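# Place the green block into the blue tray

## Task

Get the green block into the blue tray. The task fails if the robot tips over or finishes leaning, or if anything is knocked or placed outside the work area.

## Robot and tools

Robot: a Rainbow Robotics RB-Y1 in a physics simulation. It has a two-wheel drive base with rear casters, a bending torso (the lower part, the leg, folds at ankle, knee and hip), a head, and two seven-joint arms with parallel grippers. Each hand has a wrist camera whose case sticks out sideways and can collide with things. The base is 0.58 m wide, extends 0.10 m ahead of the wheel axle and 0.57 m behind it, and sweeps a 0.58 m radius when turning in place. It cannot move sideways.

Frames (metres). Base frame: origin on the floor between the drive wheels, x forward, y left, z up. The chest, left_hand and right_hand readings are all in this frame. A hand point sits between the finger pads, 0.03 m back from the tips; the fingers point along the hand's -z and close along its x. Printed hand positions can be a little off, more so at long reach or under load. base_odometry is in the odometry frame, which is the base frame at scene start. It counts only wheel rotation, so slips count as travel and collision turns are missed. Heading is in rad, left positive, from -3.142 to 3.142.

Tool move. Any of these keys make up the action; cameras and blocking do not.
- base: one object {"x_m_s", "turn_rad_s", "for_s"}. These are velocities, not positions: forward speed in m/s (0.005 to 1.5 either sign, or 0), leftward turn rate in rad/s (0.02 to 1.509 either sign, or 0), and duration in s (0.1 to 5). Omitted velocities are 0. Distance is roughly speed times for_s. Acceleration is 0.4 m/s² (turns 0.5 rad/s²), and coasting can last up to about 3 s afterwards.
- joints: one flat object mapping joint names to absolute angles in rad (grippers in m of opening). Names and ranges: torso_squat_rad 0 to 1.2, torso_shift_rad -0.3 to 0.6, torso_pitch_rad -0.2 to 1.4 (positive leans forward), torso_yaw_rad -1.5 to 1.5 (left positive; lift both arms outward 0.2 rad or more first). For the left arm: left_shoulder_pitch_rad ±2.356 (negative raises it forward), left_shoulder_roll_rad 0 to 3.141 (outward), left_shoulder_yaw_rad ±2.094, left_elbow_rad -2.617 to 0.01 (negative bends), left_forearm_roll_rad ±3.141, left_wrist_pitch_rad -1.57 to 1.919, left_hand_roll_rad ±2.705, left_gripper_m 0 to 0.1. The right arm uses the same names with right_; its right_shoulder_roll_rad runs -3.141 to 0, with negative being outward. Then head_pan_rad ±0.523 (left positive) and head_tilt_rad -0.35 to 1.57 (down positive). Combined torso limits: squat+shift <= 1.52; squat-shift+pitch <= 1.57; shift+0.5pitch-0.4squat <= 0.7; shift+0.3pitch-0.5squat <= 0.39.
- target: an absolute pose for a single hand: {"side": "left"|"right", "x", "y", "z" (m, base frame, -3 to 3), "quat_wxyz": [w,x,y,z] in the same convention the hand lines print}. It is solved once into joint angles, so the hand travels along an arc. For long moves, break it into several short poses. It can be sent alone or together with min_time_s only, and it is refused if an earlier move is still running.
- min_time_s: 0.1 to 8 s, the shortest duration for the arm, head and torso motions.
- contact_limits: {"left_gripper_m", "right_gripper_m"} gives the gripper current cap in mA, 200 to 672.5. It starts at 672.5 and stays until changed.
- cameras: a list drawn from head_camera, left_wrist_camera, right_wrist_camera and all.
- blocking: true (the default) waits until everything is at rest; false returns within about 0.5 s.
A move with no action just reports state and images.

wait {seconds 0 to 10, cameras} lets time pass and returns early once running moves have settled. stop {cameras} brakes all running motions. zoom_image {camera, region [x0,y0,x1,y1] pixels, at most 504 square} enlarges part of the latest image. finished_scene ends the scene and cannot be undone; the block must stay in the tray without the robot's help.

Results. "move" reads done, or else the worst status among its motions. Hand status is reached (within 10 mm and 2°), short (with the remaining error), or refused (with a reason). Joint statuses include off_target (it may still be pushing), contact_stop (torso only), time_out, limit_stop_at_<name> (self-collision guard or built-in limit), not_followed (withheld by the arm collision check), torque_fault and limit_stop_at_motor_heat. A refused call, or a stop you did not command, cancels the rest of that reply's move, wait and finished_scene calls. on_its_own lists things the robot did unprompted. The other lines are lidar_m (12 sectors of 30°, starting straight ahead and going counter-clockwise, measured 0.23 m above the floor), motor_effort (wheel load %, normally under 30 at rest), joint and external torques, wrist force and torque (raw readings with offsets), motor temperatures, and wheel_motors_off.

Grasping: command an opening at least 0.005 m narrower than the block. The pads then squeeze at about 44 to 55 N, and an off_target or done status is normal. Lowering contact_limits softens the grip.

Avoid: dropping the block from a height or releasing it while it is still moving; hitting fixed or heavy objects hard; letting the arms hit or squeeze each other, including closing a gripper on the other hand's fingers (about 0.5 rad of outward shoulder roll keeps the hands apart); driving into furniture, since the base does not stop itself and a stalled wheel cuts the motors for 2 s; catching the upper body on a table edge while the wheels keep driving; bending fast or braking hard with the arms extended or loaded, which can tip the robot; exceeding arm joint torque limits (elbow 33.1, wrist joints 23, shoulder 64.4 N m), which freezes the robot for 10 s; and keeping arms stretched out for long, which overheats motors and triggers a braked stop at 80 °C.

Each tool is called after "Emit:" in YAML: its name, and indented under it one key for each argument.

## Session

Emit:
move:

Scene clock: 0.00 s.
Joint torques (N m): no reading
External joint torques (N m): no reading
Motor temperatures (°C): left_arm=[41 43 43 35 46 41 50] | right_arm=[41 43 41 39 42 42 46]
Wrist force (N): no reading
Wrist torque (N m): no reading
Wrist force, peak (N): no reading
base_odometry: x=+0.000 y=+0.000 heading=+0.000
lidar_m: 2.30 2.21 1.81 1.70 2.37 2.87 2.87 3.06 2.12 2.55 2.86 2.42
base_status: not commanded
joint_positions: torso_squat_rad=+0.350 torso_shift_rad=+0.000 torso_pitch_rad=+0.000 torso_yaw_rad=+0.000 left_shoulder_pitch_rad=-0.027 left_shoulder_roll_rad=+0.000 left_shoulder_yaw_rad=+0.005 left_elbow_rad=-0.293 left_forearm_roll_rad=-0.048 left_wrist_pitch_rad=-0.015 left_hand_roll_rad=-0.002 left_gripper_m=+0.099 right_shoulder_pitch_rad=+0.000 right_shoulder_roll_rad=-0.021 right_shoulder_yaw_rad=+0.032 right_elbow_rad=-0.154 right_forearm_roll_rad=+0.046 right_wrist_pitch_rad=+0.002 right_hand_roll_rad=-0.050 right_gripper_m=+0.100 head_pan_rad=+0.000 head_tilt_rad=+0.400
joint_status: not commanded
wheel_motors_off: 0
motor_effort: left_wheel=+3 right_wheel=+2
chest: x=-0.2280 y=+0.0002 z=+1.2475 quat_wxyz=(+1.000, +0.000, +0.000, +0.000) (m; base frame)
left_hand: x=-0.0637 y=+0.2189 z=+0.5816 quat_wxyz=(+0.986, +0.003, -0.166, -0.027) (m; base frame)
right_hand: x=-0.1535 y=-0.2341 z=+0.5662 quat_wxyz=(+0.997, -0.010, -0.076, +0.015) (m; base frame)
pictures: head_camera, left_wrist_camera, right_wrist_camera
Images, in order (width x height): head_camera 896x504, left_wrist_camera 644x364, right_wrist_camera 644x364.

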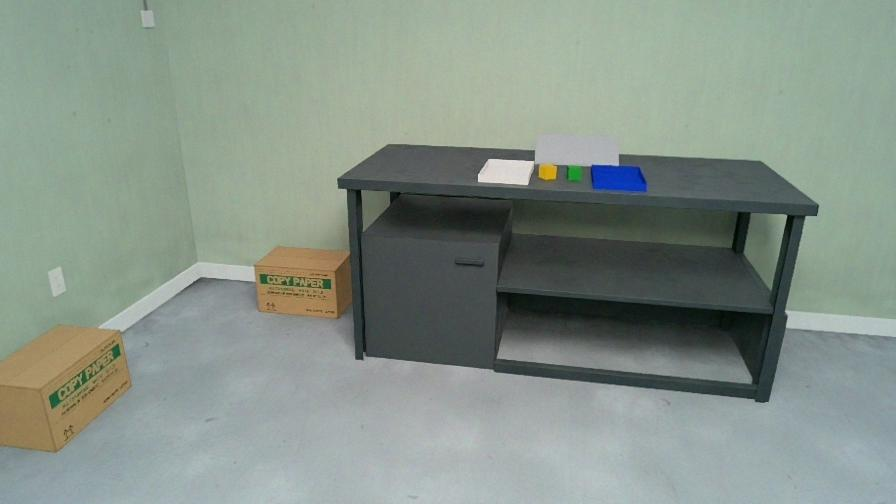

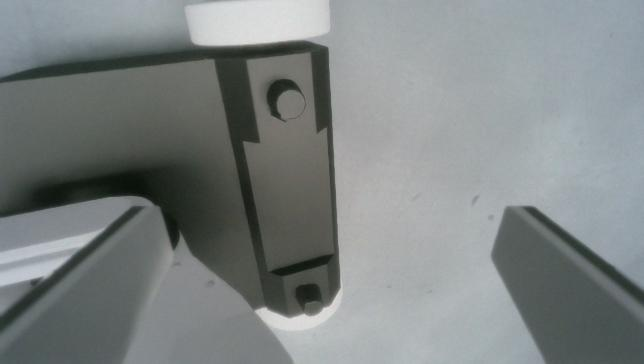

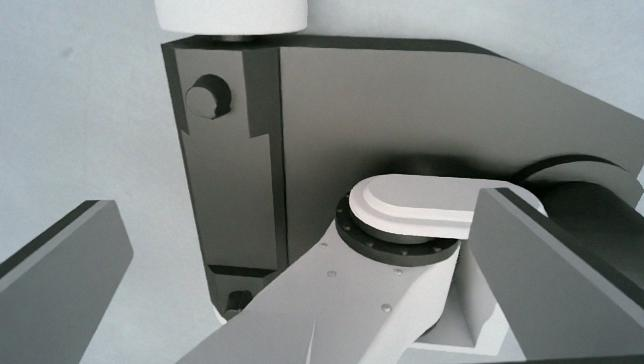

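Emit:
zoom_image:
  camera: "head_camera"
  region: [460, 120, 680, 210]

Scaled by 2.291 from the camera's 896x504 image, which has a finer 1280x720 frame.

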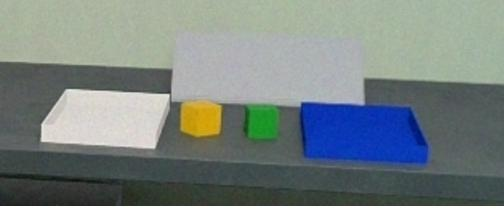

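Emit:
move:
  base: {"turn_rad_s": -0.3, "for_s": 0.633}
  joints: {"right_shoulder_roll_rad": -0.3, "right_elbow_rad": -1.9, "right_shoulder_pitch_rad": 0.3, "head_tilt_rad": 0.5}

Emit:
move:
  base: {"x_m_s": 0.6, "for_s": 1.9}
  cameras: ["all"]

Scene clock: 14.73 s.
Joint torques (N m): left_arm=[-3.71 -0.41 0.01 -2.07 -0.08 -0.62 0.02] | right_arm=[-5.91 -5.31 -3.31 -10.43 0.54 -1.6 0.09]
External joint torques (N m): left_arm=[0.05 -0.54 0.01 0.05 -0.09 0.09 0.04] | right_arm=[0.39 -0.09 0.42 0.02 0.31 0.33 0.04]
Wrist force (N): left_arm=[-4.0 1.6 -16.0] | right_arm=[-5.8 0.8 0.6]
Wrist torque (N m): left_arm=[0.57 -1.00 0.04] | right_arm=[-0.02 -0.36 0.00]
Wrist force, peak (N): left_arm=[-4.0 1.7 -16.5] | right_arm=[-5.2 0.1 -5.0]
move: done
base_odometry: x=+0.000 y=+0.000 heading=-0.189
lidar_m: 2.30 2.38 1.81 2.05 1.81 2.97 2.86 2.99 2.18 2.12 2.66 2.41
base_status: done (sent for 0.63 of 0.63 s)
joint_positions: torso_squat_rad=+0.350 torso_shift_rad=+0.000 torso_pitch_rad=+0.000 torso_yaw_rad=+0.000 left_shoulder_pitch_rad=-0.027 left_shoulder_roll_rad=+0.000 left_shoulder_yaw_rad=+0.005 left_elbow_rad=-0.293 left_forearm_roll_rad=-0.048 left_wrist_pitch_rad=-0.015 left_hand_roll_rad=-0.002 left_gripper_m=+0.099 right_shoulder_pitch_rad=+0.300 right_shoulder_roll_rad=-0.300 right_shoulder_yaw_rad=+0.032 right_elbow_rad=-1.900 right_forearm_roll_rad=+0.046 right_wrist_pitch_rad=+0.002 right_hand_roll_rad=-0.050 right_gripper_m=+0.100 head_pan_rad=+0.000 head_tilt_rad=+0.500
joint_status: all done
wheel_motors_off: 0
motor_effort: left_wheel=+17(33) right_wheel=-1(17)
chest: x=-0.2280 y=+0.0002 z=+1.2475 quat_wxyz=(+1.000, +0.000, +0.000, +0.000) (m; base frame)
left_hand: x=-0.0637 y=+0.2189 z=+0.5816 quat_wxyz=(+0.986, +0.003, -0.166, -0.027) (m; base frame)
right_hand: x=+0.2074 y=-0.2970 z=+1.0483 quat_wxyz=(+0.691, -0.095, -0.709, +0.109) (m; base frame)
pictures: none

Scene clock: 18.30 s.
Joint torques (N m): left_arm=[-3.05 -0.71 0.04 -1.74 -0.02 -0.59 0.08] | right_arm=[-6.09 -5.69 -3.33 -10.39 0.5 -1.74 0.16]
External joint torques (N m): left_arm=[0.71 -0.84 0.04 0.39 -0.02 0.12 0.09] | right_arm=[0.21 -0.48 0.4 0.06 0.27 0.19 0.11]
Wrist force (N): left_arm=[-4.0 2.1 -16.0] | right_arm=[-5.6 0.6 0.5]
Wrist torque (N m): left_arm=[0.55 -1.00 0.04] | right_arm=[0.02 -0.33 -0.01]
Wrist force, peak (N): left_arm=[-4.1 1.6 -16.6] | right_arm=[-6.1 0.7 0.3]
move: done
base_odometry: x=+1.119 y=-0.215 heading=-0.190
lidar_m: 1.16 1.19 1.74 1.70 1.75 3.00 4.02 3.59 2.54 2.55 2.57 1.44
base_status: done (sent for 1.9 of 1.9 s)
joint_positions: torso_squat_rad=+0.350 torso_shift_rad=+0.000 torso_pitch_rad=+0.000 torso_yaw_rad=+0.000 left_shoulder_pitch_rad=-0.027 left_shoulder_roll_rad=+0.000 left_shoulder_yaw_rad=+0.005 left_elbow_rad=-0.293 left_forearm_roll_rad=-0.048 left_wrist_pitch_rad=-0.015 left_hand_roll_rad=-0.002 left_gripper_m=+0.099 right_shoulder_pitch_rad=+0.300 right_shoulder_roll_rad=-0.300 right_shoulder_yaw_rad=+0.032 right_elbow_rad=-1.900 right_forearm_roll_rad=+0.046 right_wrist_pitch_rad=+0.002 right_hand_roll_rad=-0.050 right_gripper_m=+0.100 head_pan_rad=+0.000 head_tilt_rad=+0.500
joint_status: not commanded
wheel_motors_off: 0
motor_effort: left_wheel=-3(42) right_wheel=+4(39)
chest: x=-0.2280 y=+0.0002 z=+1.2475 quat_wxyz=(+1.000, +0.000, +0.000, +0.000) (m; base frame)
left_hand: x=-0.0636 y=+0.2189 z=+0.5816 quat_wxyz=(+0.986, +0.003, -0.166, -0.027) (m; base frame)
right_hand: x=+0.2075 y=-0.2970 z=+1.0484 quat_wxyz=(+0.691, -0.095, -0.709, +0.109) (m; base frame)
pictures: head_camera, left_wrist_camera, right_wrist_camera
Images, in order (width x height): head_camera 896x504, left_wrist_camera 644x364, right_wrist_camera 644x364.

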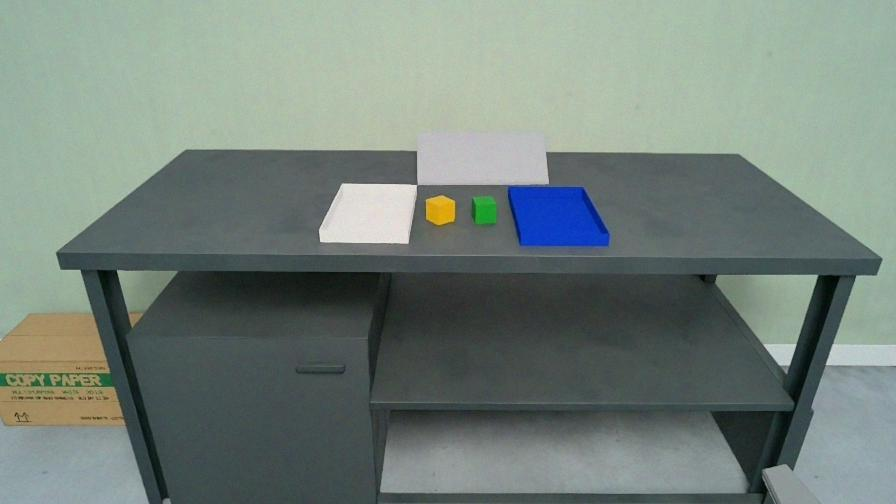

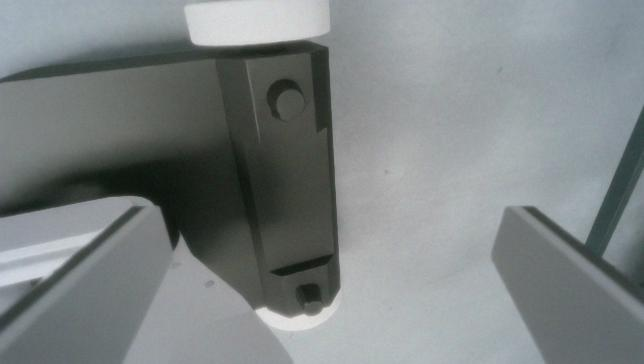

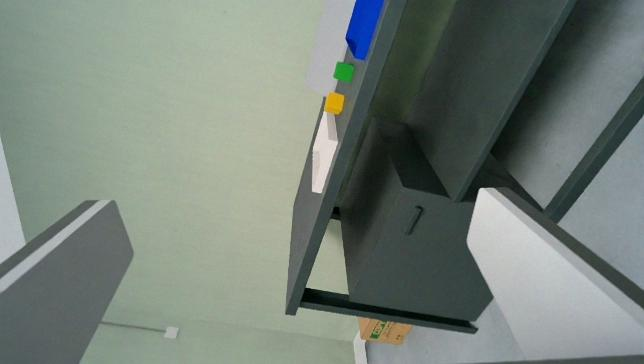

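Emit:
move:
  base: {"x_m_s": 0.4, "for_s": 2.0}
  joints: {"head_tilt_rad": 0.85}
  cameras: ["head_camera"]

Scene clock: 28.30 s.
Joint torques (N m): left_arm=[-3.59 -0.32 0.07 -1.87 -0.2 -0.45 -0.02] | right_arm=[-6.07 -5.25 -3.27 -10.35 0.39 -1.61 0.05]
External joint torques (N m): left_arm=[0.18 -0.45 0.08 0.26 -0.21 0.26 -0.01] | right_arm=[0.23 -0.04 0.45 0.1 0.17 0.32 0]
Wrist force (N): left_arm=[-4.2 1.7 -15.9] | right_arm=[-5.8 0.8 0.7]
Wrist torque (N m): left_arm=[0.58 -1.02 0.05] | right_arm=[-0.01 -0.36 -0.01]
Wrist force, peak (N): left_arm=[-4.5 1.9 -16.4] | right_arm=[-6.1 0.8 0.4]
move: done
base_odometry: x=+1.905 y=-0.366 heading=-0.190
lidar_m: 0.61 0.38 0.50 1.68 1.73 2.55 4.81 3.07 2.66 2.58 0.99 1.02
base_status: done (sent for 2 of 2 s)
joint_positions: torso_squat_rad=+0.350 torso_shift_rad=+0.000 torso_pitch_rad=+0.000 torso_yaw_rad=+0.000 left_shoulder_pitch_rad=-0.027 left_shoulder_roll_rad=+0.000 left_shoulder_yaw_rad=+0.005 left_elbow_rad=-0.293 left_forearm_roll_rad=-0.048 left_wrist_pitch_rad=-0.015 left_hand_roll_rad=-0.002 left_gripper_m=+0.099 right_shoulder_pitch_rad=+0.300 right_shoulder_roll_rad=-0.300 right_shoulder_yaw_rad=+0.032 right_elbow_rad=-1.900 right_forearm_roll_rad=+0.046 right_wrist_pitch_rad=+0.002 right_hand_roll_rad=-0.050 right_gripper_m=+0.100 head_pan_rad=+0.000 head_tilt_rad=+0.850
joint_status: all done
wheel_motors_off: 0
motor_effort: left_wheel=-4(15) right_wheel=+5(29)
chest: x=-0.2280 y=+0.0002 z=+1.2475 quat_wxyz=(+1.000, +0.000, +0.000, +0.000) (m; base frame)
left_hand: x=-0.0636 y=+0.2189 z=+0.5816 quat_wxyz=(+0.986, +0.003, -0.166, -0.027) (m; base frame)
right_hand: x=+0.2075 y=-0.2970 z=+1.0484 quat_wxyz=(+0.691, -0.095, -0.709, +0.109) (m; base frame)
pictures: head_camera
Images, in order (width x height): head_camera 896x504.

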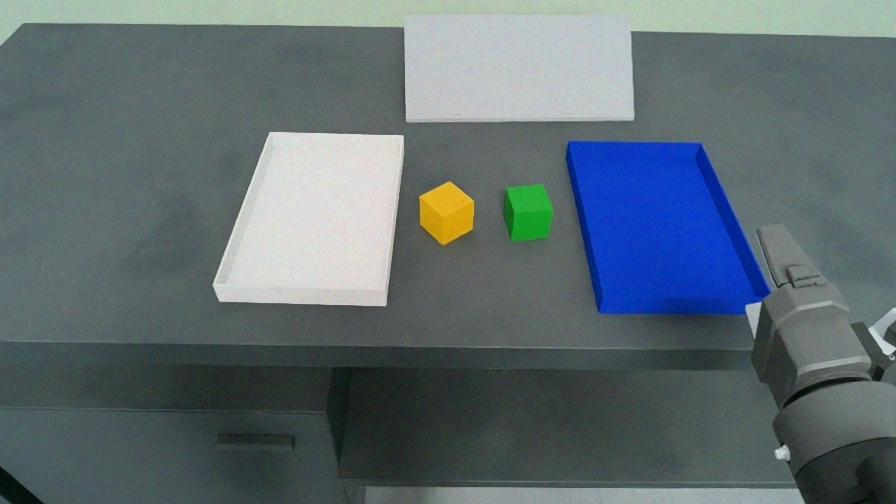

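Emit:
move:
  base: {"x_m_s": 0.3, "for_s": 0.77}
  joints: {"torso_pitch_rad": 0.15}

Emit:
move:
  target: {"side": "right", "x": 0.32, "y": -0.11, "z": 1.05, "quat_wxyz": [1, 0, 0, 0]}
  cameras: ["head_camera", "right_wrist_camera"]

Scene clock: 35.53 s.
Joint torques (N m): left_arm=[0.32 -0.27 0.34 -0.28 -0.16 -0.15 0.16] | right_arm=[-3.24 -5.29 -2.85 -10.22 0.56 -1.9 0.18]
External joint torques (N m): left_arm=[0.25 -0.35 0.34 0.35 -0.16 0.29 0.17] | right_arm=[-0.01 -0.1 0.88 -0.04 0.34 0.02 0.13]
Wrist force (N): left_arm=[-3.0 2.0 -16.1] | right_arm=[-5.6 0.7 -0.4]
Wrist torque (N m): left_arm=[0.56 -0.96 0.05] | right_arm=[0.02 -0.33 -0.01]
Wrist force, peak (N): left_arm=[-2.8 2.0 -16.8] | right_arm=[-6.9 0.5 -0.1]
move: done
base_odometry: x=+2.130 y=-0.409 heading=-0.193
lidar_m: 0.60 0.23 0.19 0.46 1.74 2.72 5.03 3.22 2.67 0.94 1.01 0.79
base_status: done (sent for 0.77 of 0.77 s)
joint_positions: torso_squat_rad=+0.350 torso_shift_rad=+0.000 torso_pitch_rad=+0.150 torso_yaw_rad=+0.000 left_shoulder_pitch_rad=-0.027 left_shoulder_roll_rad=+0.000 left_shoulder_yaw_rad=+0.005 left_elbow_rad=-0.293 left_forearm_roll_rad=-0.048 left_wrist_pitch_rad=-0.015 left_hand_roll_rad=-0.002 left_gripper_m=+0.099 right_shoulder_pitch_rad=+0.300 right_shoulder_roll_rad=-0.300 right_shoulder_yaw_rad=+0.032 right_elbow_rad=-1.900 right_forearm_roll_rad=+0.046 right_wrist_pitch_rad=+0.002 right_hand_roll_rad=-0.050 right_gripper_m=+0.100 head_pan_rad=+0.000 head_tilt_rad=+0.850
joint_status: all done
wheel_motors_off: 0
on_its_own: right_wheel is at rest, and its effort (+60) is outside its rest range (-51 to +51); the wheels pushed hard for 1.0 s: something may have held the robot back, and base_odometry may count slip
motor_effort: left_wheel=+16(22) right_wheel=+60(100)
chest: x=-0.1817 y=+0.0002 z=+1.2440 quat_wxyz=(+0.997, +0.000, +0.075, +0.000) (m; base frame)
left_hand: x=-0.1187 y=+0.2189 z=+0.5611 quat_wxyz=(+0.995, +0.001, -0.092, -0.027) (m; base frame)
right_hand: x=+0.2191 y=-0.2970 z=+0.9820 quat_wxyz=(+0.742, -0.087, -0.655, +0.116) (m; base frame)
pictures: none

Scene clock: 45.90 s.
Joint torques (N m): left_arm=[-0.14 -0.53 -0.29 -0.65 -0.06 -0.26 0.06] | right_arm=[18.16 -3.04 2.58 14.35 0.31 8.42 0.25]
External joint torques (N m): left_arm=[-0.16 -0.58 -0.3 0 -0.06 0.19 0.07] | right_arm=[23.95 2.07 6.13 24.53 -0.03 10.33 0.2]
External joint torques when the fault began: right_arm=[28.42 10.13 22.09 43.25 -1.92 20.63 -0.64]
Wrist force (N): left_arm=[-2.9 2.0 -15.9] | right_arm=[41.2 -3.2 10.2]
Wrist torque (N m): left_arm=[0.54 -0.92 0.04] | right_arm=[0.05 -0.82 -0.17]
Wrist force, peak (N): left_arm=[-2.6 1.7 -16.9] | right_arm=[90.4 -17.7 55.4]
move: torque_fault
TORQUE FAULT: right_elbow_rad reached its load limit. The robot stopped for 10 seconds, dropped its targets and accepts commands again. Before the stop ended, the hold on right_elbow_rad was turned back by 0.2 degrees, the way its load pushed it. The stop added 9.5 s to the call.
base_odometry: x=+2.130 y=-0.409 heading=-0.193
lidar_m: 0.61 0.21 0.19 0.45 1.74 2.70 5.04 3.24 2.67 0.93 1.01 0.79
base_status: not commanded
joint_positions: torso_squat_rad=+0.350 torso_shift_rad=-0.001 torso_pitch_rad=+0.148 torso_yaw_rad=+0.000 left_shoulder_pitch_rad=-0.027 left_shoulder_roll_rad=+0.000 left_shoulder_yaw_rad=+0.005 left_elbow_rad=-0.293 left_forearm_roll_rad=-0.048 left_wrist_pitch_rad=-0.015 left_hand_roll_rad=-0.002 left_gripper_m=+0.099 right_shoulder_pitch_rad=+0.155 right_shoulder_roll_rad=-0.293 right_shoulder_yaw_rad=+0.069 right_elbow_rad=-1.783 right_forearm_roll_rad=-0.065 right_wrist_pitch_rad=+0.226 right_hand_roll_rad=-0.131 right_gripper_m=+0.100 head_pan_rad=+0.000 head_tilt_rad=+0.850
joint_status: right_shoulder_pitch_rad torque_fault (moved -0.145 of -1.562); right_shoulder_roll_rad torque_fault (moved +0.007 of +0.043); right_shoulder_yaw_rad torque_fault (moved +0.037 of +0.205); right_elbow_rad torque_fault (moved +0.120 of +0.967); right_forearm_roll_rad torque_fault (moved -0.111 of -0.587); right_wrist_pitch_rad torque_fault (moved +0.224 of +1.904); right_hand_roll_rad torque_fault (moved -0.081 of -0.414)
wheel_motors_off: 0
on_its_own: right_shoulder_pitch_rad is held at +0.161, not at your -1.262, since a torque_fault; right_shoulder_roll_rad is held at -0.293, not at your -0.257, since a torque_fault; right_shoulder_yaw_rad is held at +0.070, not at your +0.236, since a torque_fault; right_elbow_rad is held at -1.776, not at your -0.934, since a torque_fault; right_forearm_roll_rad is held at -0.066, not at your -0.541, since a torque_fault; right_wrist_pitch_rad is held at +0.229, not at your +1.905, since a torque_fault; right_hand_roll_rad is held at -0.131, not at your -0.464, since a torque_fault; right_wheel is at rest, and its effort (+57) is outside its rest range (-51 to +51)
motor_effort: left_wheel=+14(41) right_wheel=+57(64)
chest: x=-0.1826 y=+0.0006 z=+1.2440 quat_wxyz=(+0.997, -0.001, +0.074, +0.000) (m; base frame)
left_hand: x=-0.1186 y=+0.2188 z=+0.5610 quat_wxyz=(+0.995, +0.001, -0.093, -0.027) (m; base frame)
right_hand: x=+0.2471 y=-0.2827 z=+0.9292 quat_wxyz=(+0.813, -0.019, -0.581, +0.045) (m; base frame)
right_hand_status: short (checked arc, planned for 1.4 s): torque_fault, 223 mm and 71.3 deg off.
pictures: head_camera, right_wrist_camera
Images, in order (width x height): head_camera 896x504, right_wrist_camera 644x364.

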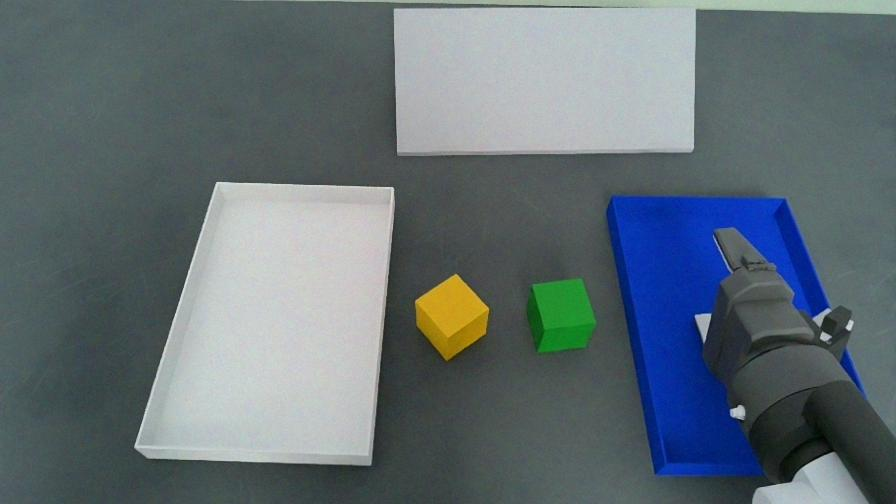

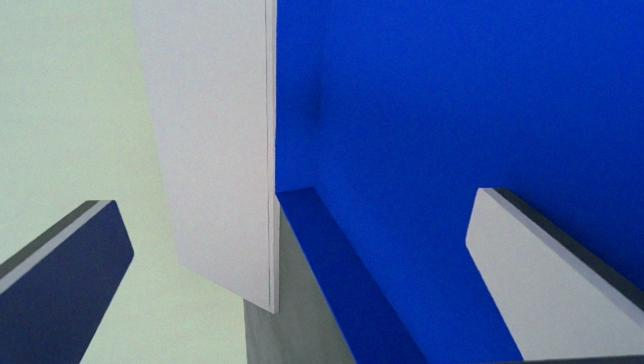

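Emit:
move:
  joints: {"right_elbow_rad": -2.2}
  min_time_s: 1

Emit:
move:
  base: {"x_m_s": -0.15, "for_s": 0.5}
  joints: {"right_wrist_pitch_rad": 0.0, "right_elbow_rad": -2.4}
  cameras: ["all"]

Scene clock: 58.47 s.
Joint torques (N m): left_arm=[-0.03 -0.47 0.08 -0.76 -0.08 -0.24 0.1] | right_arm=[-5.01 -2.42 -1.84 -10.55 0.32 -1.69 0.25]
External joint torques (N m): left_arm=[-0.09 -0.55 0.07 -0.13 -0.09 0.2 0.11] | right_arm=[0.9 1.47 1.38 -0.05 -0.01 0.31 0.2]
Wrist force (N): left_arm=[-3.0 1.8 -16.0] | right_arm=[-7.8 0.9 0.9]
Wrist torque (N m): left_arm=[0.56 -0.90 0.05] | right_arm=[-0.12 -0.59 -0.15]
Wrist force, peak (N): left_arm=[-2.9 2.2 -16.7] | right_arm=[41.9 -3.2 11.5]
move: done
base_odometry: x=+2.130 y=-0.409 heading=-0.193
lidar_m: 0.60 0.22 0.19 0.47 1.73 2.73 5.04 3.24 2.67 0.94 1.01 0.79
base_status: not commanded
joint_positions: torso_squat_rad=+0.350 torso_shift_rad=+0.000 torso_pitch_rad=+0.150 torso_yaw_rad=+0.000 left_shoulder_pitch_rad=-0.027 left_shoulder_roll_rad=+0.000 left_shoulder_yaw_rad=+0.005 left_elbow_rad=-0.293 left_forearm_roll_rad=-0.048 left_wrist_pitch_rad=-0.015 left_hand_roll_rad=-0.002 left_gripper_m=+0.099 right_shoulder_pitch_rad=+0.161 right_shoulder_roll_rad=-0.293 right_shoulder_yaw_rad=+0.070 right_elbow_rad=-2.200 right_forearm_roll_rad=-0.065 right_wrist_pitch_rad=+0.228 right_hand_roll_rad=-0.131 right_gripper_m=+0.100 head_pan_rad=+0.000 head_tilt_rad=+0.850
joint_status: all done
wheel_motors_off: 0
on_its_own: right_shoulder_pitch_rad is held at +0.161, not at your -1.262, since a torque_fault; right_shoulder_roll_rad is held at -0.293, not at your -0.257, since a torque_fault; right_shoulder_yaw_rad is held at +0.070, not at your +0.236, since a torque_fault; right_forearm_roll_rad is held at -0.066, not at your -0.541, since a torque_fault; right_wrist_pitch_rad is held at +0.229, not at your +1.905, since a torque_fault; right_hand_roll_rad is held at -0.131, not at your -0.464, since a torque_fault; right_wheel is at rest, and its effort (+62) is outside its rest range (-51 to +51)
motor_effort: left_wheel=+14(16) right_wheel=+62(63)
chest: x=-0.1819 y=+0.0002 z=+1.2440 quat_wxyz=(+0.997, +0.000, +0.075, +0.000) (m; base frame)
left_hand: x=-0.1188 y=+0.2189 z=+0.5611 quat_wxyz=(+0.995, +0.001, -0.092, -0.027) (m; base frame)
right_hand: x=+0.2562 y=-0.2280 z=+1.1197 quat_wxyz=(+0.681, +0.022, -0.728, +0.073) (m; base frame)
pictures: none

Scene clock: 59.80 s.
Joint torques (N m): left_arm=[-0.15 -0.26 -0.04 -0.63 -0.12 -0.23 0.09] | right_arm=[-5.12 -1.97 -1.88 -9.5 0.37 -1.51 0.25]
External joint torques (N m): left_arm=[-0.22 -0.35 -0.05 -0.01 -0.12 0.21 0.1] | right_arm=[0.09 1.4 0.94 0.33 0.15 0.23 0.2]
Wrist force (N): left_arm=[-3.0 1.9 -15.8] | right_arm=[-7.5 1.1 3.3]
Wrist torque (N m): left_arm=[0.57 -0.95 0.01] | right_arm=[-0.15 -0.60 -0.17]
Wrist force, peak (N): left_arm=[-2.9 1.9 -16.7] | right_arm=[-9.7 0.6 0.9]
move: done
base_odometry: x=+2.057 y=-0.395 heading=-0.192
lidar_m: 0.60 0.25 0.26 0.77 1.74 2.66 4.96 3.18 2.66 0.94 1.01 0.87
base_status: done (sent for 0.5 of 0.5 s)
joint_positions: torso_squat_rad=+0.350 torso_shift_rad=+0.000 torso_pitch_rad=+0.150 torso_yaw_rad=+0.000 left_shoulder_pitch_rad=-0.027 left_shoulder_roll_rad=+0.000 left_shoulder_yaw_rad=+0.005 left_elbow_rad=-0.293 left_forearm_roll_rad=-0.048 left_wrist_pitch_rad=-0.015 left_hand_roll_rad=-0.002 left_gripper_m=+0.099 right_shoulder_pitch_rad=+0.161 right_shoulder_roll_rad=-0.293 right_shoulder_yaw_rad=+0.070 right_elbow_rad=-2.400 right_forearm_roll_rad=-0.065 right_wrist_pitch_rad=+0.000 right_hand_roll_rad=-0.131 right_gripper_m=+0.100 head_pan_rad=+0.000 head_tilt_rad=+0.850
joint_status: all done
wheel_motors_off: 0
on_its_own: right_shoulder_pitch_rad is held at +0.161, not at your -1.262, since a torque_fault; right_shoulder_roll_rad is held at -0.293, not at your -0.257, since a torque_fault; right_shoulder_yaw_rad is held at +0.070, not at your +0.236, since a torque_fault; right_forearm_roll_rad is held at -0.066, not at your -0.541, since a torque_fault; right_hand_roll_rad is held at -0.131, not at your -0.464, since a torque_fault
motor_effort: left_wheel=+7(23) right_wheel=-17(38)
chest: x=-0.1818 y=+0.0002 z=+1.2440 quat_wxyz=(+0.997, +0.000, +0.075, +0.000) (m; base frame)
left_hand: x=-0.1188 y=+0.2189 z=+0.5611 quat_wxyz=(+0.995, +0.001, -0.092, -0.027) (m; base frame)
right_hand: x=+0.2116 y=-0.1975 z=+1.2589 quat_wxyz=(+0.512, +0.060, -0.852, +0.092) (m; base frame)
pictures: head_camera, left_wrist_camera, right_wrist_camera
Images, in order (width x height): head_camera 896x504, left_wrist_camera 644x364, right_wrist_camera 644x364.

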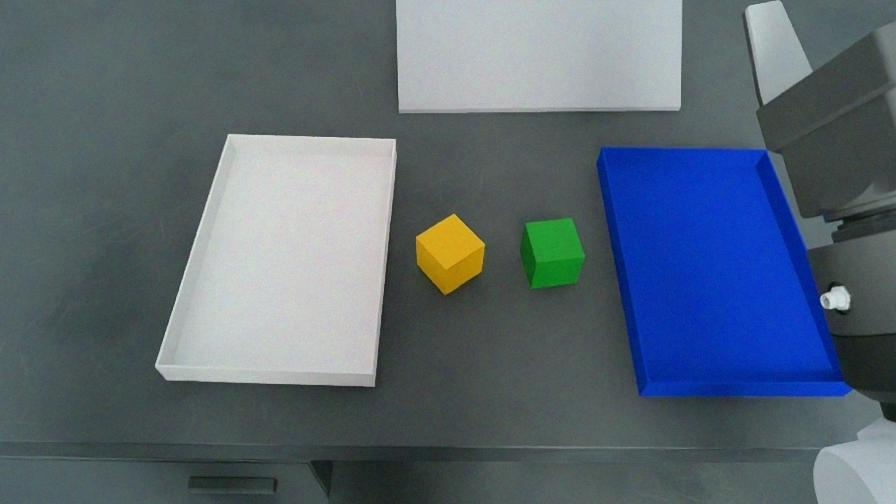

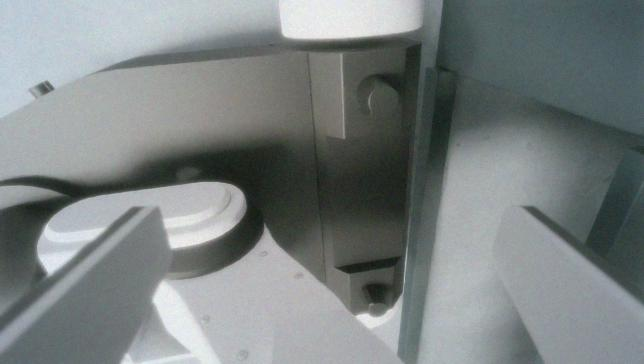

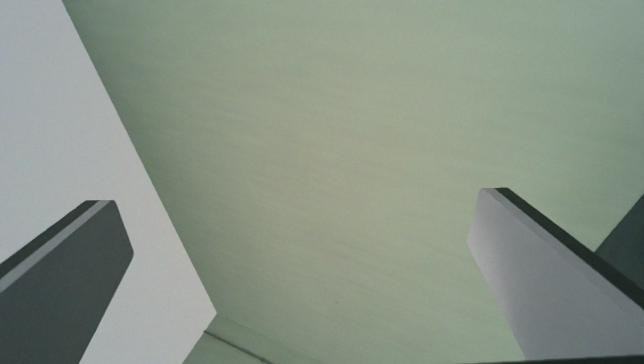

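Emit:
move:
  target: {"side": "right", "x": 0.33, "y": -0.14, "z": 1.17, "quat_wxyz": [0.87, 0, -0.5, 0]}
  min_time_s: 1.5
  cameras: ["head_camera", "right_wrist_camera"]

Emit:
move:
  target: {"side": "right", "x": 0.37, "y": -0.12, "z": 1.07, "quat_wxyz": [1, 0, 0, 0]}
  min_time_s: 1.5
  cameras: ["head_camera", "right_wrist_camera"]

Scene clock: 66.43 s.
Joint torques (N m): left_arm=[-0.38 -0.14 -0.19 -0.76 -0.25 -0.31 -0.02] | right_arm=[-16.57 0.47 -1.31 -6.94 0.56 -1.73 0.01]
External joint torques (N m): left_arm=[-0.45 -0.23 -0.2 -0.14 -0.26 0.13 -0.01] | right_arm=[-0.25 1.24 -1.03 0.64 0.09 0.03 -0.04]
Wrist force (N): left_arm=[-3.4 2.2 -16.3] | right_arm=[-7.7 0.5 -2.5]
Wrist torque (N m): left_arm=[0.51 -1.00 0.04] | right_arm=[-0.08 -0.61 -0.01]
Wrist force, peak (N): left_arm=[-3.4 2.1 -16.7] | right_arm=[-8.3 0.9 2.9]
move: done
base_odometry: x=+2.057 y=-0.395 heading=-0.192
lidar_m: 0.59 0.24 0.27 0.77 1.73 2.66 4.96 3.18 2.67 0.95 1.01 0.86
base_status: not commanded
joint_positions: torso_squat_rad=+0.350 torso_shift_rad=+0.000 torso_pitch_rad=+0.150 torso_yaw_rad=+0.000 left_shoulder_pitch_rad=-0.027 left_shoulder_roll_rad=+0.000 left_shoulder_yaw_rad=+0.005 left_elbow_rad=-0.293 left_forearm_roll_rad=-0.048 left_wrist_pitch_rad=-0.015 left_hand_roll_rad=-0.002 left_gripper_m=+0.099 right_shoulder_pitch_rad=-0.636 right_shoulder_roll_rad=+0.000 right_shoulder_yaw_rad=+0.061 right_elbow_rad=-2.127 right_forearm_roll_rad=+0.199 right_wrist_pitch_rad=+1.554 right_hand_roll_rad=-0.191 right_gripper_m=+0.100 head_pan_rad=+0.000 head_tilt_rad=+0.850
joint_status: all done
wheel_motors_off: 0
motor_effort: left_wheel=+9(9) right_wheel=-16(19)
chest: x=-0.1818 y=+0.0002 z=+1.2440 quat_wxyz=(+0.997, +0.000, +0.075, +0.000) (m; base frame)
left_hand: x=-0.1188 y=+0.2189 z=+0.5611 quat_wxyz=(+0.995, +0.001, -0.092, -0.027) (m; base frame)
right_hand: x=+0.3300 y=-0.1399 z=+1.1702 quat_wxyz=(+0.867, +0.000, -0.499, +0.000) (m; base frame)
right_hand_status: reached (checked arc, planned for 1.5 s): 0 mm and 0.0 deg off.
pictures: head_camera, right_wrist_camera
Images, in order (width x height): head_camera 896x504, right_wrist_camera 644x364.

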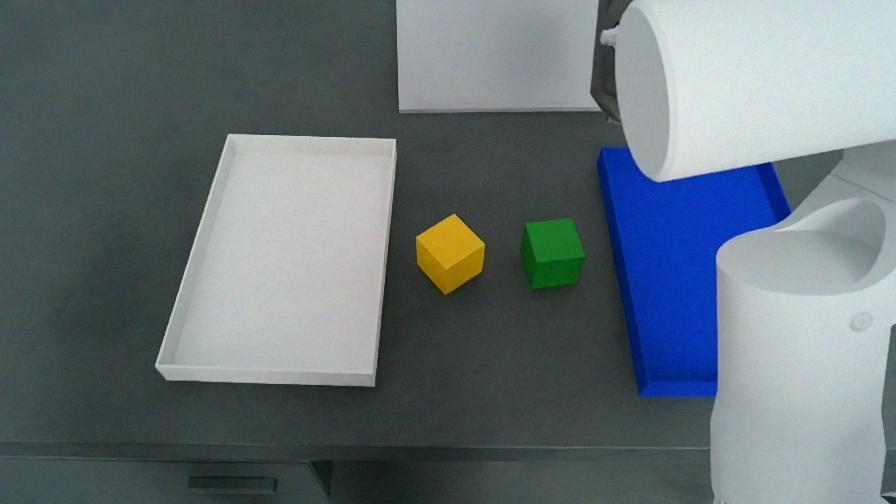

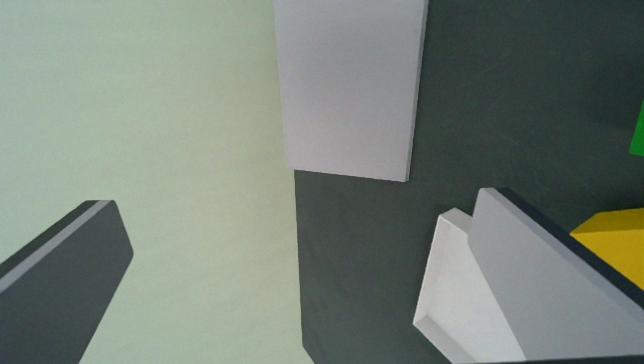

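Scene clock: 68.43 s.
Joint torques (N m): left_arm=[-0.13 -0.09 0.41 -0.48 -0.32 -0.33 -0.01] | right_arm=[-26.73 -9.02 -0.32 -8.23 0.3 -0.17 -0.26]
External joint torques (N m): left_arm=[-0.2 -0.18 0.4 0.14 -0.32 0.11 0] | right_arm=[-0.01 0.15 -0.6 0.84 0.05 -0.01 -0.26]
Wrist force (N): left_arm=[-3.4 1.9 -16.1] | right_arm=[-2.8 0.7 -5.7]
Wrist torque (N m): left_arm=[0.57 -0.99 0.03] | right_arm=[-0.08 -0.33 0.08]
Wrist force, peak (N): left_arm=[-3.1 2.2 -16.6] | right_arm=[-8.0 0.1 -2.9]
move: short
base_odometry: x=+2.057 y=-0.395 heading=-0.192
lidar_m: 0.60 0.25 0.27 0.78 1.74 2.66 4.97 3.18 2.66 0.95 1.01 0.87
base_status: not commanded
joint_positions: torso_squat_rad=+0.350 torso_shift_rad=+0.000 torso_pitch_rad=+0.150 torso_yaw_rad=+0.000 left_shoulder_pitch_rad=-0.027 left_shoulder_roll_rad=+0.000 left_shoulder_yaw_rad=+0.005 left_elbow_rad=-0.293 left_forearm_roll_rad=-0.048 left_wrist_pitch_rad=-0.015 left_hand_roll_rad=-0.002 left_gripper_m=+0.099 right_shoulder_pitch_rad=-1.608 right_shoulder_roll_rad=-0.180 right_shoulder_yaw_rad=-0.256 right_elbow_rad=-0.267 right_forearm_roll_rad=-0.067 right_wrist_pitch_rad=+1.608 right_hand_roll_rad=-0.192 right_gripper_m=+0.100 head_pan_rad=+0.000 head_tilt_rad=+0.850
joint_status: all done
wheel_motors_off: 0
motor_effort: left_wheel=+8(10) right_wheel=-17(20)
chest: x=-0.1818 y=+0.0002 z=+1.2440 quat_wxyz=(+0.997, +0.000, +0.075, +0.000) (m; base frame)
left_hand: x=-0.1188 y=+0.2189 z=+0.5611 quat_wxyz=(+0.995, +0.001, -0.092, -0.027) (m; base frame)
right_hand: x=+0.3696 y=-0.1200 z=+1.0704 quat_wxyz=(+1.000, +0.005, -0.029, +0.000) (m; base frame)
right_hand_status: short (checked arc, as near as the solve gets, planned for 1.6 s): 1 mm and 3.4 deg off. The place is met; only the turn is off.
pictures: head_camera, right_wrist_camera
Images, in order (width x height): head_camera 896x504, right_wrist_camera 644x364.

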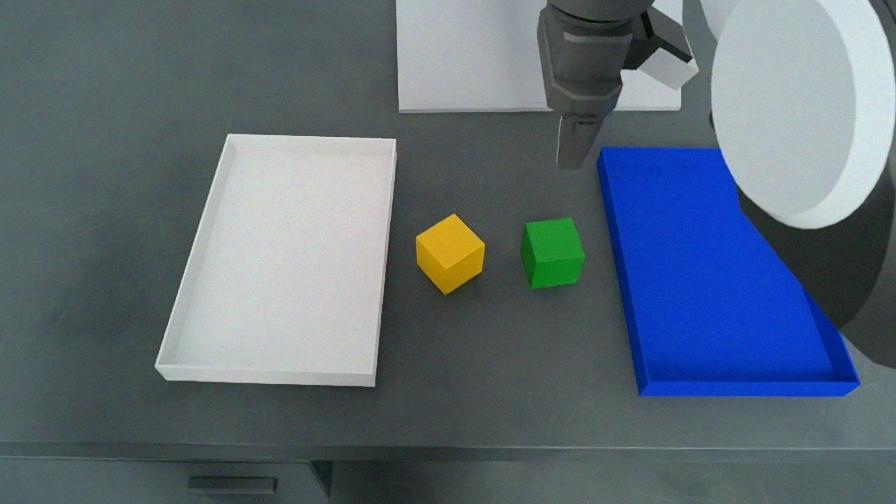

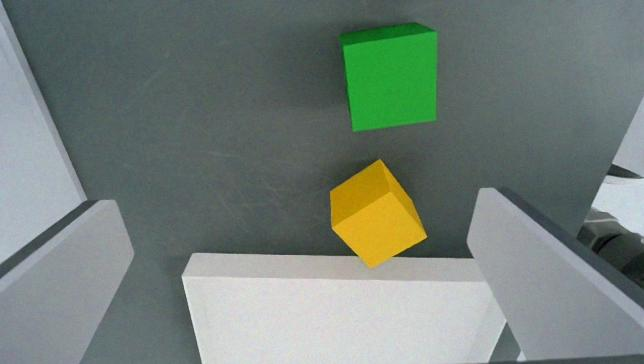

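Emit:
move:
  target: {"side": "right", "x": 0.325, "y": -0.124, "z": 0.99, "quat_wxyz": [1, 0, 0, 0]}
  cameras: ["head_camera", "right_wrist_camera"]

Scene clock: 83.57 s.
Joint torques (N m): left_arm=[0.01 -0.42 0.21 -0.56 -0.19 -0.18 -0.01] | right_arm=[-26.54 -5.49 1.14 -9.63 0.6 -0.16 -0.11]
External joint torques (N m): left_arm=[-0.07 -0.51 0.2 0.07 -0.19 0.26 0] | right_arm=[-2.13 0.61 0.9 -0.67 0.35 -0.12 -0.11]
Wrist force (N): left_arm=[-3.3 1.6 -16.1] | right_arm=[-2.3 0.7 -5.7]
Wrist torque (N m): left_arm=[0.60 -1.00 0.03] | right_arm=[-0.08 -0.28 0.04]
Wrist force, peak (N): left_arm=[-3.3 2.1 -16.6] | right_arm=[-3.6 0.9 -6.2]
move: done
base_odometry: x=+2.057 y=-0.395 heading=-0.192
lidar_m: 0.59 0.24 0.27 0.77 1.73 2.65 4.97 3.18 2.68 0.94 1.02 0.87
base_status: not commanded
joint_positions: torso_squat_rad=+0.350 torso_shift_rad=+0.000 torso_pitch_rad=+0.150 torso_yaw_rad=+0.000 left_shoulder_pitch_rad=-0.027 left_shoulder_roll_rad=+0.000 left_shoulder_yaw_rad=+0.005 left_elbow_rad=-0.293 left_forearm_roll_rad=-0.048 left_wrist_pitch_rad=-0.015 left_hand_roll_rad=-0.002 left_gripper_m=+0.099 right_shoulder_pitch_rad=-1.203 right_shoulder_roll_rad=-0.059 right_shoulder_yaw_rad=-0.204 right_elbow_rad=-0.794 right_forearm_roll_rad=-0.021 right_wrist_pitch_rad=+1.784 right_hand_roll_rad=-0.200 right_gripper_m=+0.100 head_pan_rad=+0.000 head_tilt_rad=+0.850
joint_status: all done
wheel_motors_off: 0
motor_effort: left_wheel=+8(10) right_wheel=-17(21)
chest: x=-0.1818 y=+0.0002 z=+1.2440 quat_wxyz=(+0.997, +0.000, +0.075, +0.000) (m; base frame)
left_hand: x=-0.1188 y=+0.2189 z=+0.5611 quat_wxyz=(+0.995, +0.001, -0.092, -0.027) (m; base frame)
right_hand: x=+0.3249 y=-0.1240 z=+0.9901 quat_wxyz=(+1.000, +0.000, +0.001, +0.000) (m; base frame)
right_hand_status: reached (checked arc, planned for 0.8 s): 0 mm and 0.1 deg off.
pictures: head_camera, right_wrist_camera
Images, in order (width x height): head_camera 896x504, right_wrist_camera 644x364.

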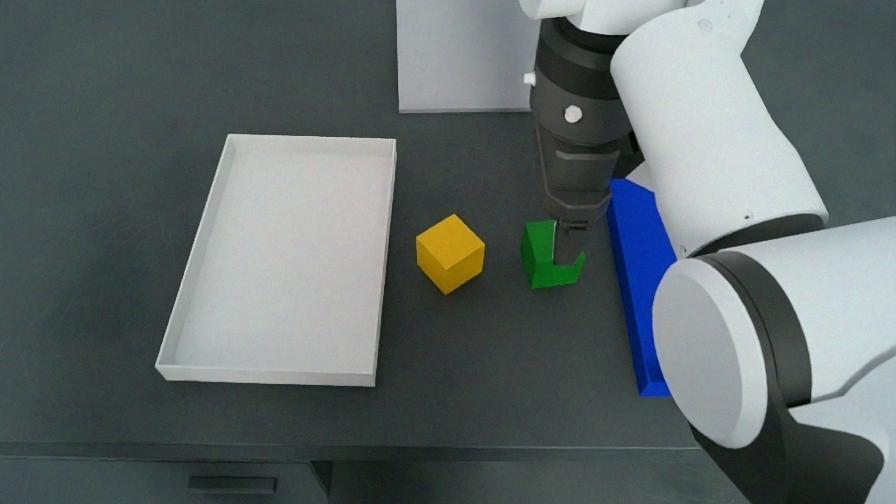

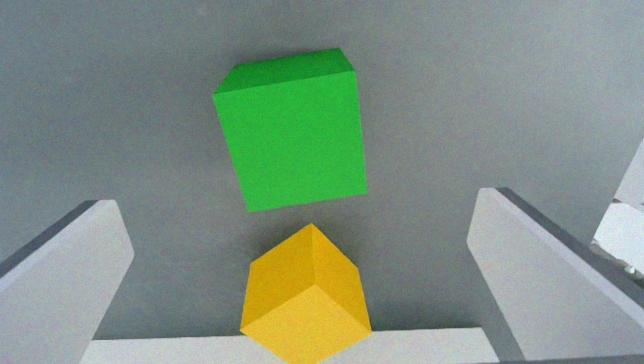

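Emit:
move:
  target: {"side": "right", "x": 0.325, "y": -0.124, "z": 0.94, "quat_wxyz": [0.997, 0, 0, 0.078]}
  cameras: ["head_camera", "right_wrist_camera"]

Scene clock: 93.73 s.
Joint torques (N m): left_arm=[0.17 -0.52 -0.74 -0.44 0.05 -0.43 -0.07] | right_arm=[-25.63 -5.47 1.26 -9 0.35 0.01 -0.25]
External joint torques (N m): left_arm=[0.1 -0.61 -0.75 0.18 0.05 0.01 -0.06] | right_arm=[-1.3 0.58 1.12 -0.08 0.09 0.06 -0.25]
Wrist force (N): left_arm=[-3.1 2.0 -15.8] | right_arm=[-2.4 0.6 -5.7]
Wrist torque (N m): left_arm=[0.55 -0.97 0.02] | right_arm=[-0.08 -0.30 -0.09]
Wrist force, peak (N): left_arm=[-3.2 2.0 -16.7] | right_arm=[-3.4 -0.1 -7.5]
move: done
base_odometry: x=+2.057 y=-0.395 heading=-0.192
lidar_m: 0.60 0.25 0.27 0.77 1.73 2.66 4.96 3.18 2.65 0.94 1.00 0.87
base_status: not commanded
joint_positions: torso_squat_rad=+0.350 torso_shift_rad=+0.000 torso_pitch_rad=+0.150 torso_yaw_rad=+0.000 left_shoulder_pitch_rad=-0.027 left_shoulder_roll_rad=+0.000 left_shoulder_yaw_rad=+0.005 left_elbow_rad=-0.293 left_forearm_roll_rad=-0.048 left_wrist_pitch_rad=-0.015 left_hand_roll_rad=-0.002 left_gripper_m=+0.099 right_shoulder_pitch_rad=-1.196 right_shoulder_roll_rad=-0.062 right_shoulder_yaw_rad=-0.179 right_elbow_rad=-0.613 right_forearm_roll_rad=-0.043 right_wrist_pitch_rad=+1.592 right_hand_roll_rad=-0.049 right_gripper_m=+0.100 head_pan_rad=+0.000 head_tilt_rad=+0.850
joint_status: all done
wheel_motors_off: 0
motor_effort: left_wheel=+8(9) right_wheel=-19(19)
chest: x=-0.1818 y=+0.0002 z=+1.2440 quat_wxyz=(+0.997, +0.000, +0.075, +0.000) (m; base frame)
left_hand: x=-0.1188 y=+0.2189 z=+0.5611 quat_wxyz=(+0.995, +0.001, -0.092, -0.027) (m; base frame)
right_hand: x=+0.3249 y=-0.1240 z=+0.9402 quat_wxyz=(+0.997, +0.000, -0.001, +0.078) (m; base frame)
right_hand_status: reached (checked arc, planned for 0.5 s): 0 mm and 0.1 deg off.
pictures: head_camera, right_wrist_camera
Images, in order (width x height): head_camera 896x504, right_wrist_camera 644x364.

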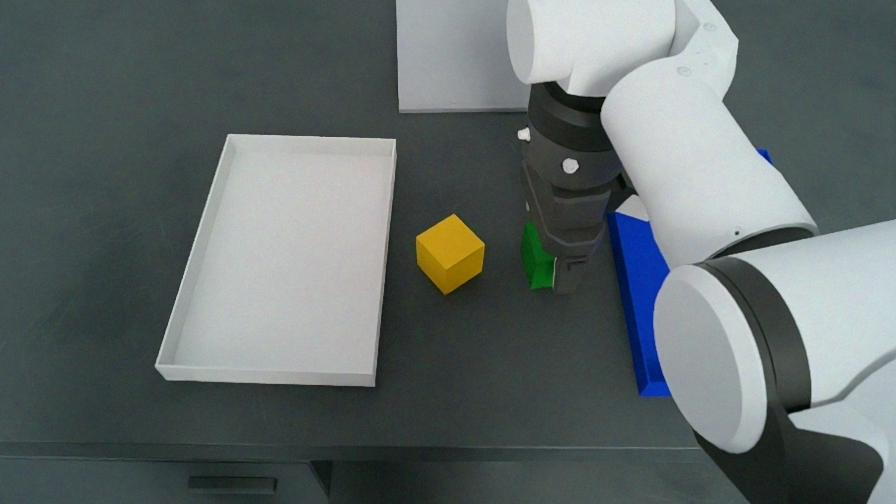

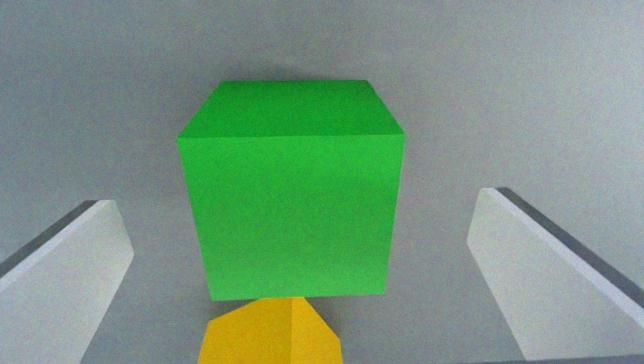

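Emit:
move:
  target: {"side": "right", "x": 0.325, "y": -0.126, "z": 0.902, "quat_wxyz": [0.997, 0, 0, 0.078]}
  cameras: ["head_camera", "right_wrist_camera"]

Scene clock: 98.13 s.
Joint torques (N m): left_arm=[0.21 -0.97 0.46 -0.36 -0.17 -0.28 -0.12] | right_arm=[-26.02 -6.71 -0.78 -7.89 0.45 -0.05 0.01]
External joint torques (N m): left_arm=[0.14 -1.05 0.45 0.26 -0.18 0.17 -0.11] | right_arm=[-1.53 -0.14 -1.02 0.59 0.2 0.03 0.01]
Wrist force (N): left_arm=[-3.0 1.8 -16.0] | right_arm=[-2.3 0.8 -5.5]
Wrist torque (N m): left_arm=[0.58 -0.94 0.04] | right_arm=[-0.10 -0.27 -0.09]
Wrist force, peak (N): left_arm=[-3.2 2.3 -16.5] | right_arm=[-2.9 1.1 -6.7]
move: done
base_odometry: x=+2.057 y=-0.395 heading=-0.192
lidar_m: 0.60 0.25 0.27 0.77 1.73 2.66 4.97 3.18 2.66 0.96 1.01 0.88
base_status: not commanded
joint_positions: torso_squat_rad=+0.350 torso_shift_rad=+0.000 torso_pitch_rad=+0.150 torso_yaw_rad=+0.000 left_shoulder_pitch_rad=-0.027 left_shoulder_roll_rad=+0.000 left_shoulder_yaw_rad=+0.005 left_elbow_rad=-0.293 left_forearm_roll_rad=-0.048 left_wrist_pitch_rad=-0.015 left_hand_roll_rad=-0.002 left_gripper_m=+0.099 right_shoulder_pitch_rad=-1.263 right_shoulder_roll_rad=-0.076 right_shoulder_yaw_rad=-0.188 right_elbow_rad=-0.331 right_forearm_roll_rad=-0.052 right_wrist_pitch_rad=+1.365 right_hand_roll_rad=-0.041 right_gripper_m=+0.100 head_pan_rad=+0.000 head_tilt_rad=+0.850
joint_status: all done
wheel_motors_off: 0
motor_effort: left_wheel=+8(10) right_wheel=-18(20)
chest: x=-0.1818 y=+0.0002 z=+1.2440 quat_wxyz=(+0.997, +0.000, +0.075, +0.000) (m; base frame)
left_hand: x=-0.1188 y=+0.2189 z=+0.5611 quat_wxyz=(+0.995, +0.001, -0.092, -0.027) (m; base frame)
right_hand: x=+0.3244 y=-0.1260 z=+0.9025 quat_wxyz=(+0.997, +0.001, -0.007, +0.078) (m; base frame)
right_hand_status: reached (checked arc, planned for 0.6 s): 1 mm and 0.8 deg off.
pictures: head_camera, right_wrist_camera
Images, in order (width x height): head_camera 896x504, right_wrist_camera 644x364.

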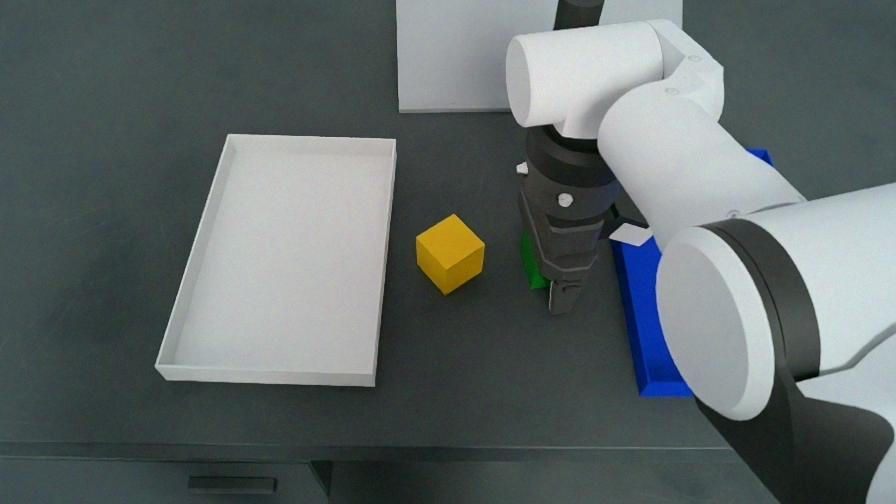

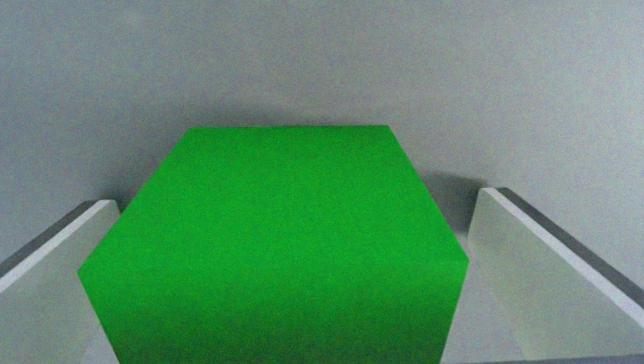

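Emit:
move:
  joints: {"right_gripper_m": 0.03}

Emit:
move:
  target: {"side": "right", "x": 0.325, "y": -0.126, "z": 0.98, "quat_wxyz": [0.997, 0, 0, 0.078]}
  min_time_s: 1
  cameras: ["head_camera", "right_wrist_camera"]

Scene clock: 103.17 s.
Joint torques (N m): left_arm=[0.09 -0.67 -0.26 -0.48 -0.1 -0.22 -0.07] | right_arm=[-25.72 -6.58 -0.89 -7.85 0.55 -0.06 0.08]
External joint torques (N m): left_arm=[0.02 -0.76 -0.27 0.14 -0.11 0.22 -0.06] | right_arm=[-1.24 -0.01 -1.12 0.63 0.29 0.02 0.08]
Wrist force (N): left_arm=[-3.5 1.3 -16.1] | right_arm=[-2.6 0.6 -5.8]
Wrist torque (N m): left_arm=[0.63 -1.00 0.05] | right_arm=[-0.08 -0.32 -0.08]
Wrist force, peak (N): left_arm=[-3.4 1.7 -16.7] | right_arm=[-2.3 0.6 -6.1]
move: off_target
base_odometry: x=+2.057 y=-0.395 heading=-0.192
lidar_m: 0.60 0.25 0.28 0.75 1.74 2.66 4.97 3.19 2.66 0.94 1.02 0.87
base_status: not commanded
joint_positions: torso_squat_rad=+0.350 torso_shift_rad=+0.000 torso_pitch_rad=+0.150 torso_yaw_rad=+0.000 left_shoulder_pitch_rad=-0.027 left_shoulder_roll_rad=+0.000 left_shoulder_yaw_rad=+0.005 left_elbow_rad=-0.293 left_forearm_roll_rad=-0.048 left_wrist_pitch_rad=-0.015 left_hand_roll_rad=-0.002 left_gripper_m=+0.099 right_shoulder_pitch_rad=-1.263 right_shoulder_roll_rad=-0.076 right_shoulder_yaw_rad=-0.188 right_elbow_rad=-0.331 right_forearm_roll_rad=-0.052 right_wrist_pitch_rad=+1.365 right_hand_roll_rad=-0.041 right_gripper_m=+0.050 head_pan_rad=+0.000 head_tilt_rad=+0.850
joint_status: right_gripper_m off_target (ended at +0.050, target +0.030)
wheel_motors_off: 0
motor_effort: left_wheel=+9(9) right_wheel=-17(20)
chest: x=-0.1818 y=+0.0002 z=+1.2440 quat_wxyz=(+0.997, +0.000, +0.075, +0.000) (m; base frame)
left_hand: x=-0.1188 y=+0.2189 z=+0.5611 quat_wxyz=(+0.995, +0.001, -0.092, -0.027) (m; base frame)
right_hand: x=+0.3244 y=-0.1260 z=+0.9025 quat_wxyz=(+0.997, +0.001, -0.007, +0.078) (m; base frame)
pictures: none

Scene clock: 104.53 s.
Joint torques (N m): left_arm=[-0.01 -0.5 0.32 -0.69 -0.05 -0.4 0.11] | right_arm=[-25.32 -4.66 0.8 -9.49 0.54 -0.27 -0.14]
External joint torques (N m): left_arm=[-0.09 -0.58 0.31 -0.07 -0.06 0.04 0.12] | right_arm=[-0.93 1.46 0.71 -0.51 0.28 -0.22 -0.14]
Wrist force (N): left_arm=[-2.8 2.1 -16.2] | right_arm=[-2.1 0.7 -6.5]
Wrist torque (N m): left_arm=[0.52 -0.90 0.05] | right_arm=[-0.08 -0.25 0.06]
Wrist force, peak (N): left_arm=[-3.4 1.5 -16.6] | right_arm=[-2.5 0.6 -7.3]
move: done
base_odometry: x=+2.057 y=-0.395 heading=-0.192
lidar_m: 0.60 0.25 0.27 0.77 1.72 2.65 4.96 3.17 2.65 0.94 1.01 0.87
base_status: not commanded
joint_positions: torso_squat_rad=+0.350 torso_shift_rad=+0.000 torso_pitch_rad=+0.150 torso_yaw_rad=+0.000 left_shoulder_pitch_rad=-0.027 left_shoulder_roll_rad=+0.000 left_shoulder_yaw_rad=+0.005 left_elbow_rad=-0.293 left_forearm_roll_rad=-0.048 left_wrist_pitch_rad=-0.015 left_hand_roll_rad=-0.002 left_gripper_m=+0.099 right_shoulder_pitch_rad=-1.194 right_shoulder_roll_rad=-0.069 right_shoulder_yaw_rad=-0.181 right_elbow_rad=-0.769 right_forearm_roll_rad=-0.044 right_wrist_pitch_rad=+1.752 right_hand_roll_rad=-0.049 right_gripper_m=+0.050 head_pan_rad=+0.000 head_tilt_rad=+0.850
joint_status: all done
wheel_motors_off: 0
motor_effort: left_wheel=+9(9) right_wheel=-18(20)
chest: x=-0.1818 y=+0.0002 z=+1.2440 quat_wxyz=(+0.997, +0.000, +0.075, +0.000) (m; base frame)
left_hand: x=-0.1188 y=+0.2189 z=+0.5611 quat_wxyz=(+0.995, +0.001, -0.092, -0.027) (m; base frame)
right_hand: x=+0.3250 y=-0.1261 z=+0.9803 quat_wxyz=(+0.997, +0.000, +0.001, +0.078) (m; base frame)
right_hand_status: reached (checked arc, planned for 1.0 s): 0 mm and 0.1 deg off.
pictures: head_camera, right_wrist_camera
Images, in order (width x height): head_camera 896x504, right_wrist_camera 644x364.

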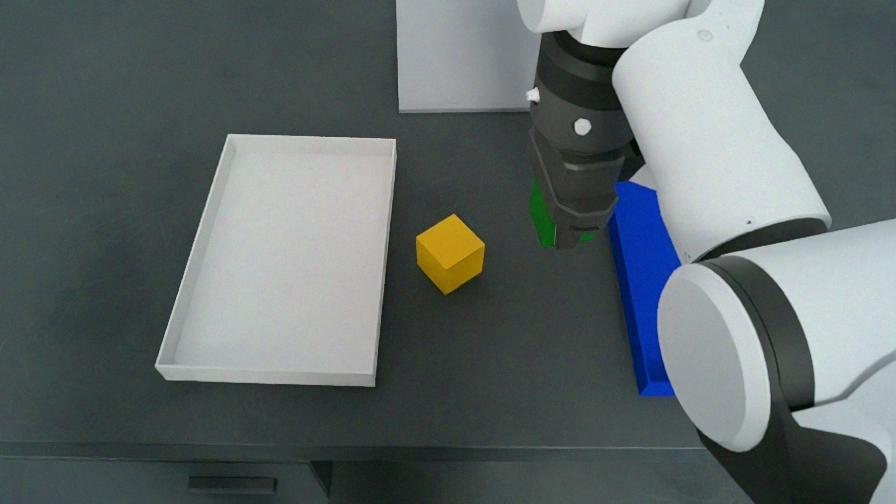

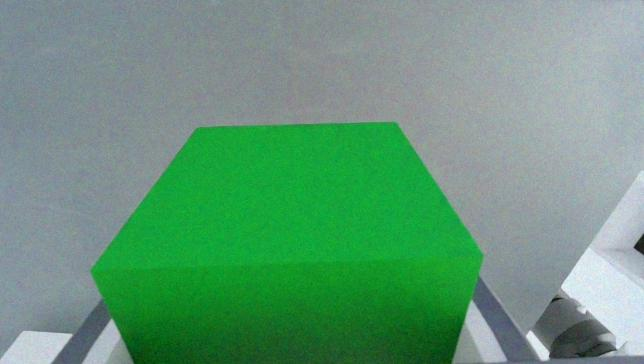

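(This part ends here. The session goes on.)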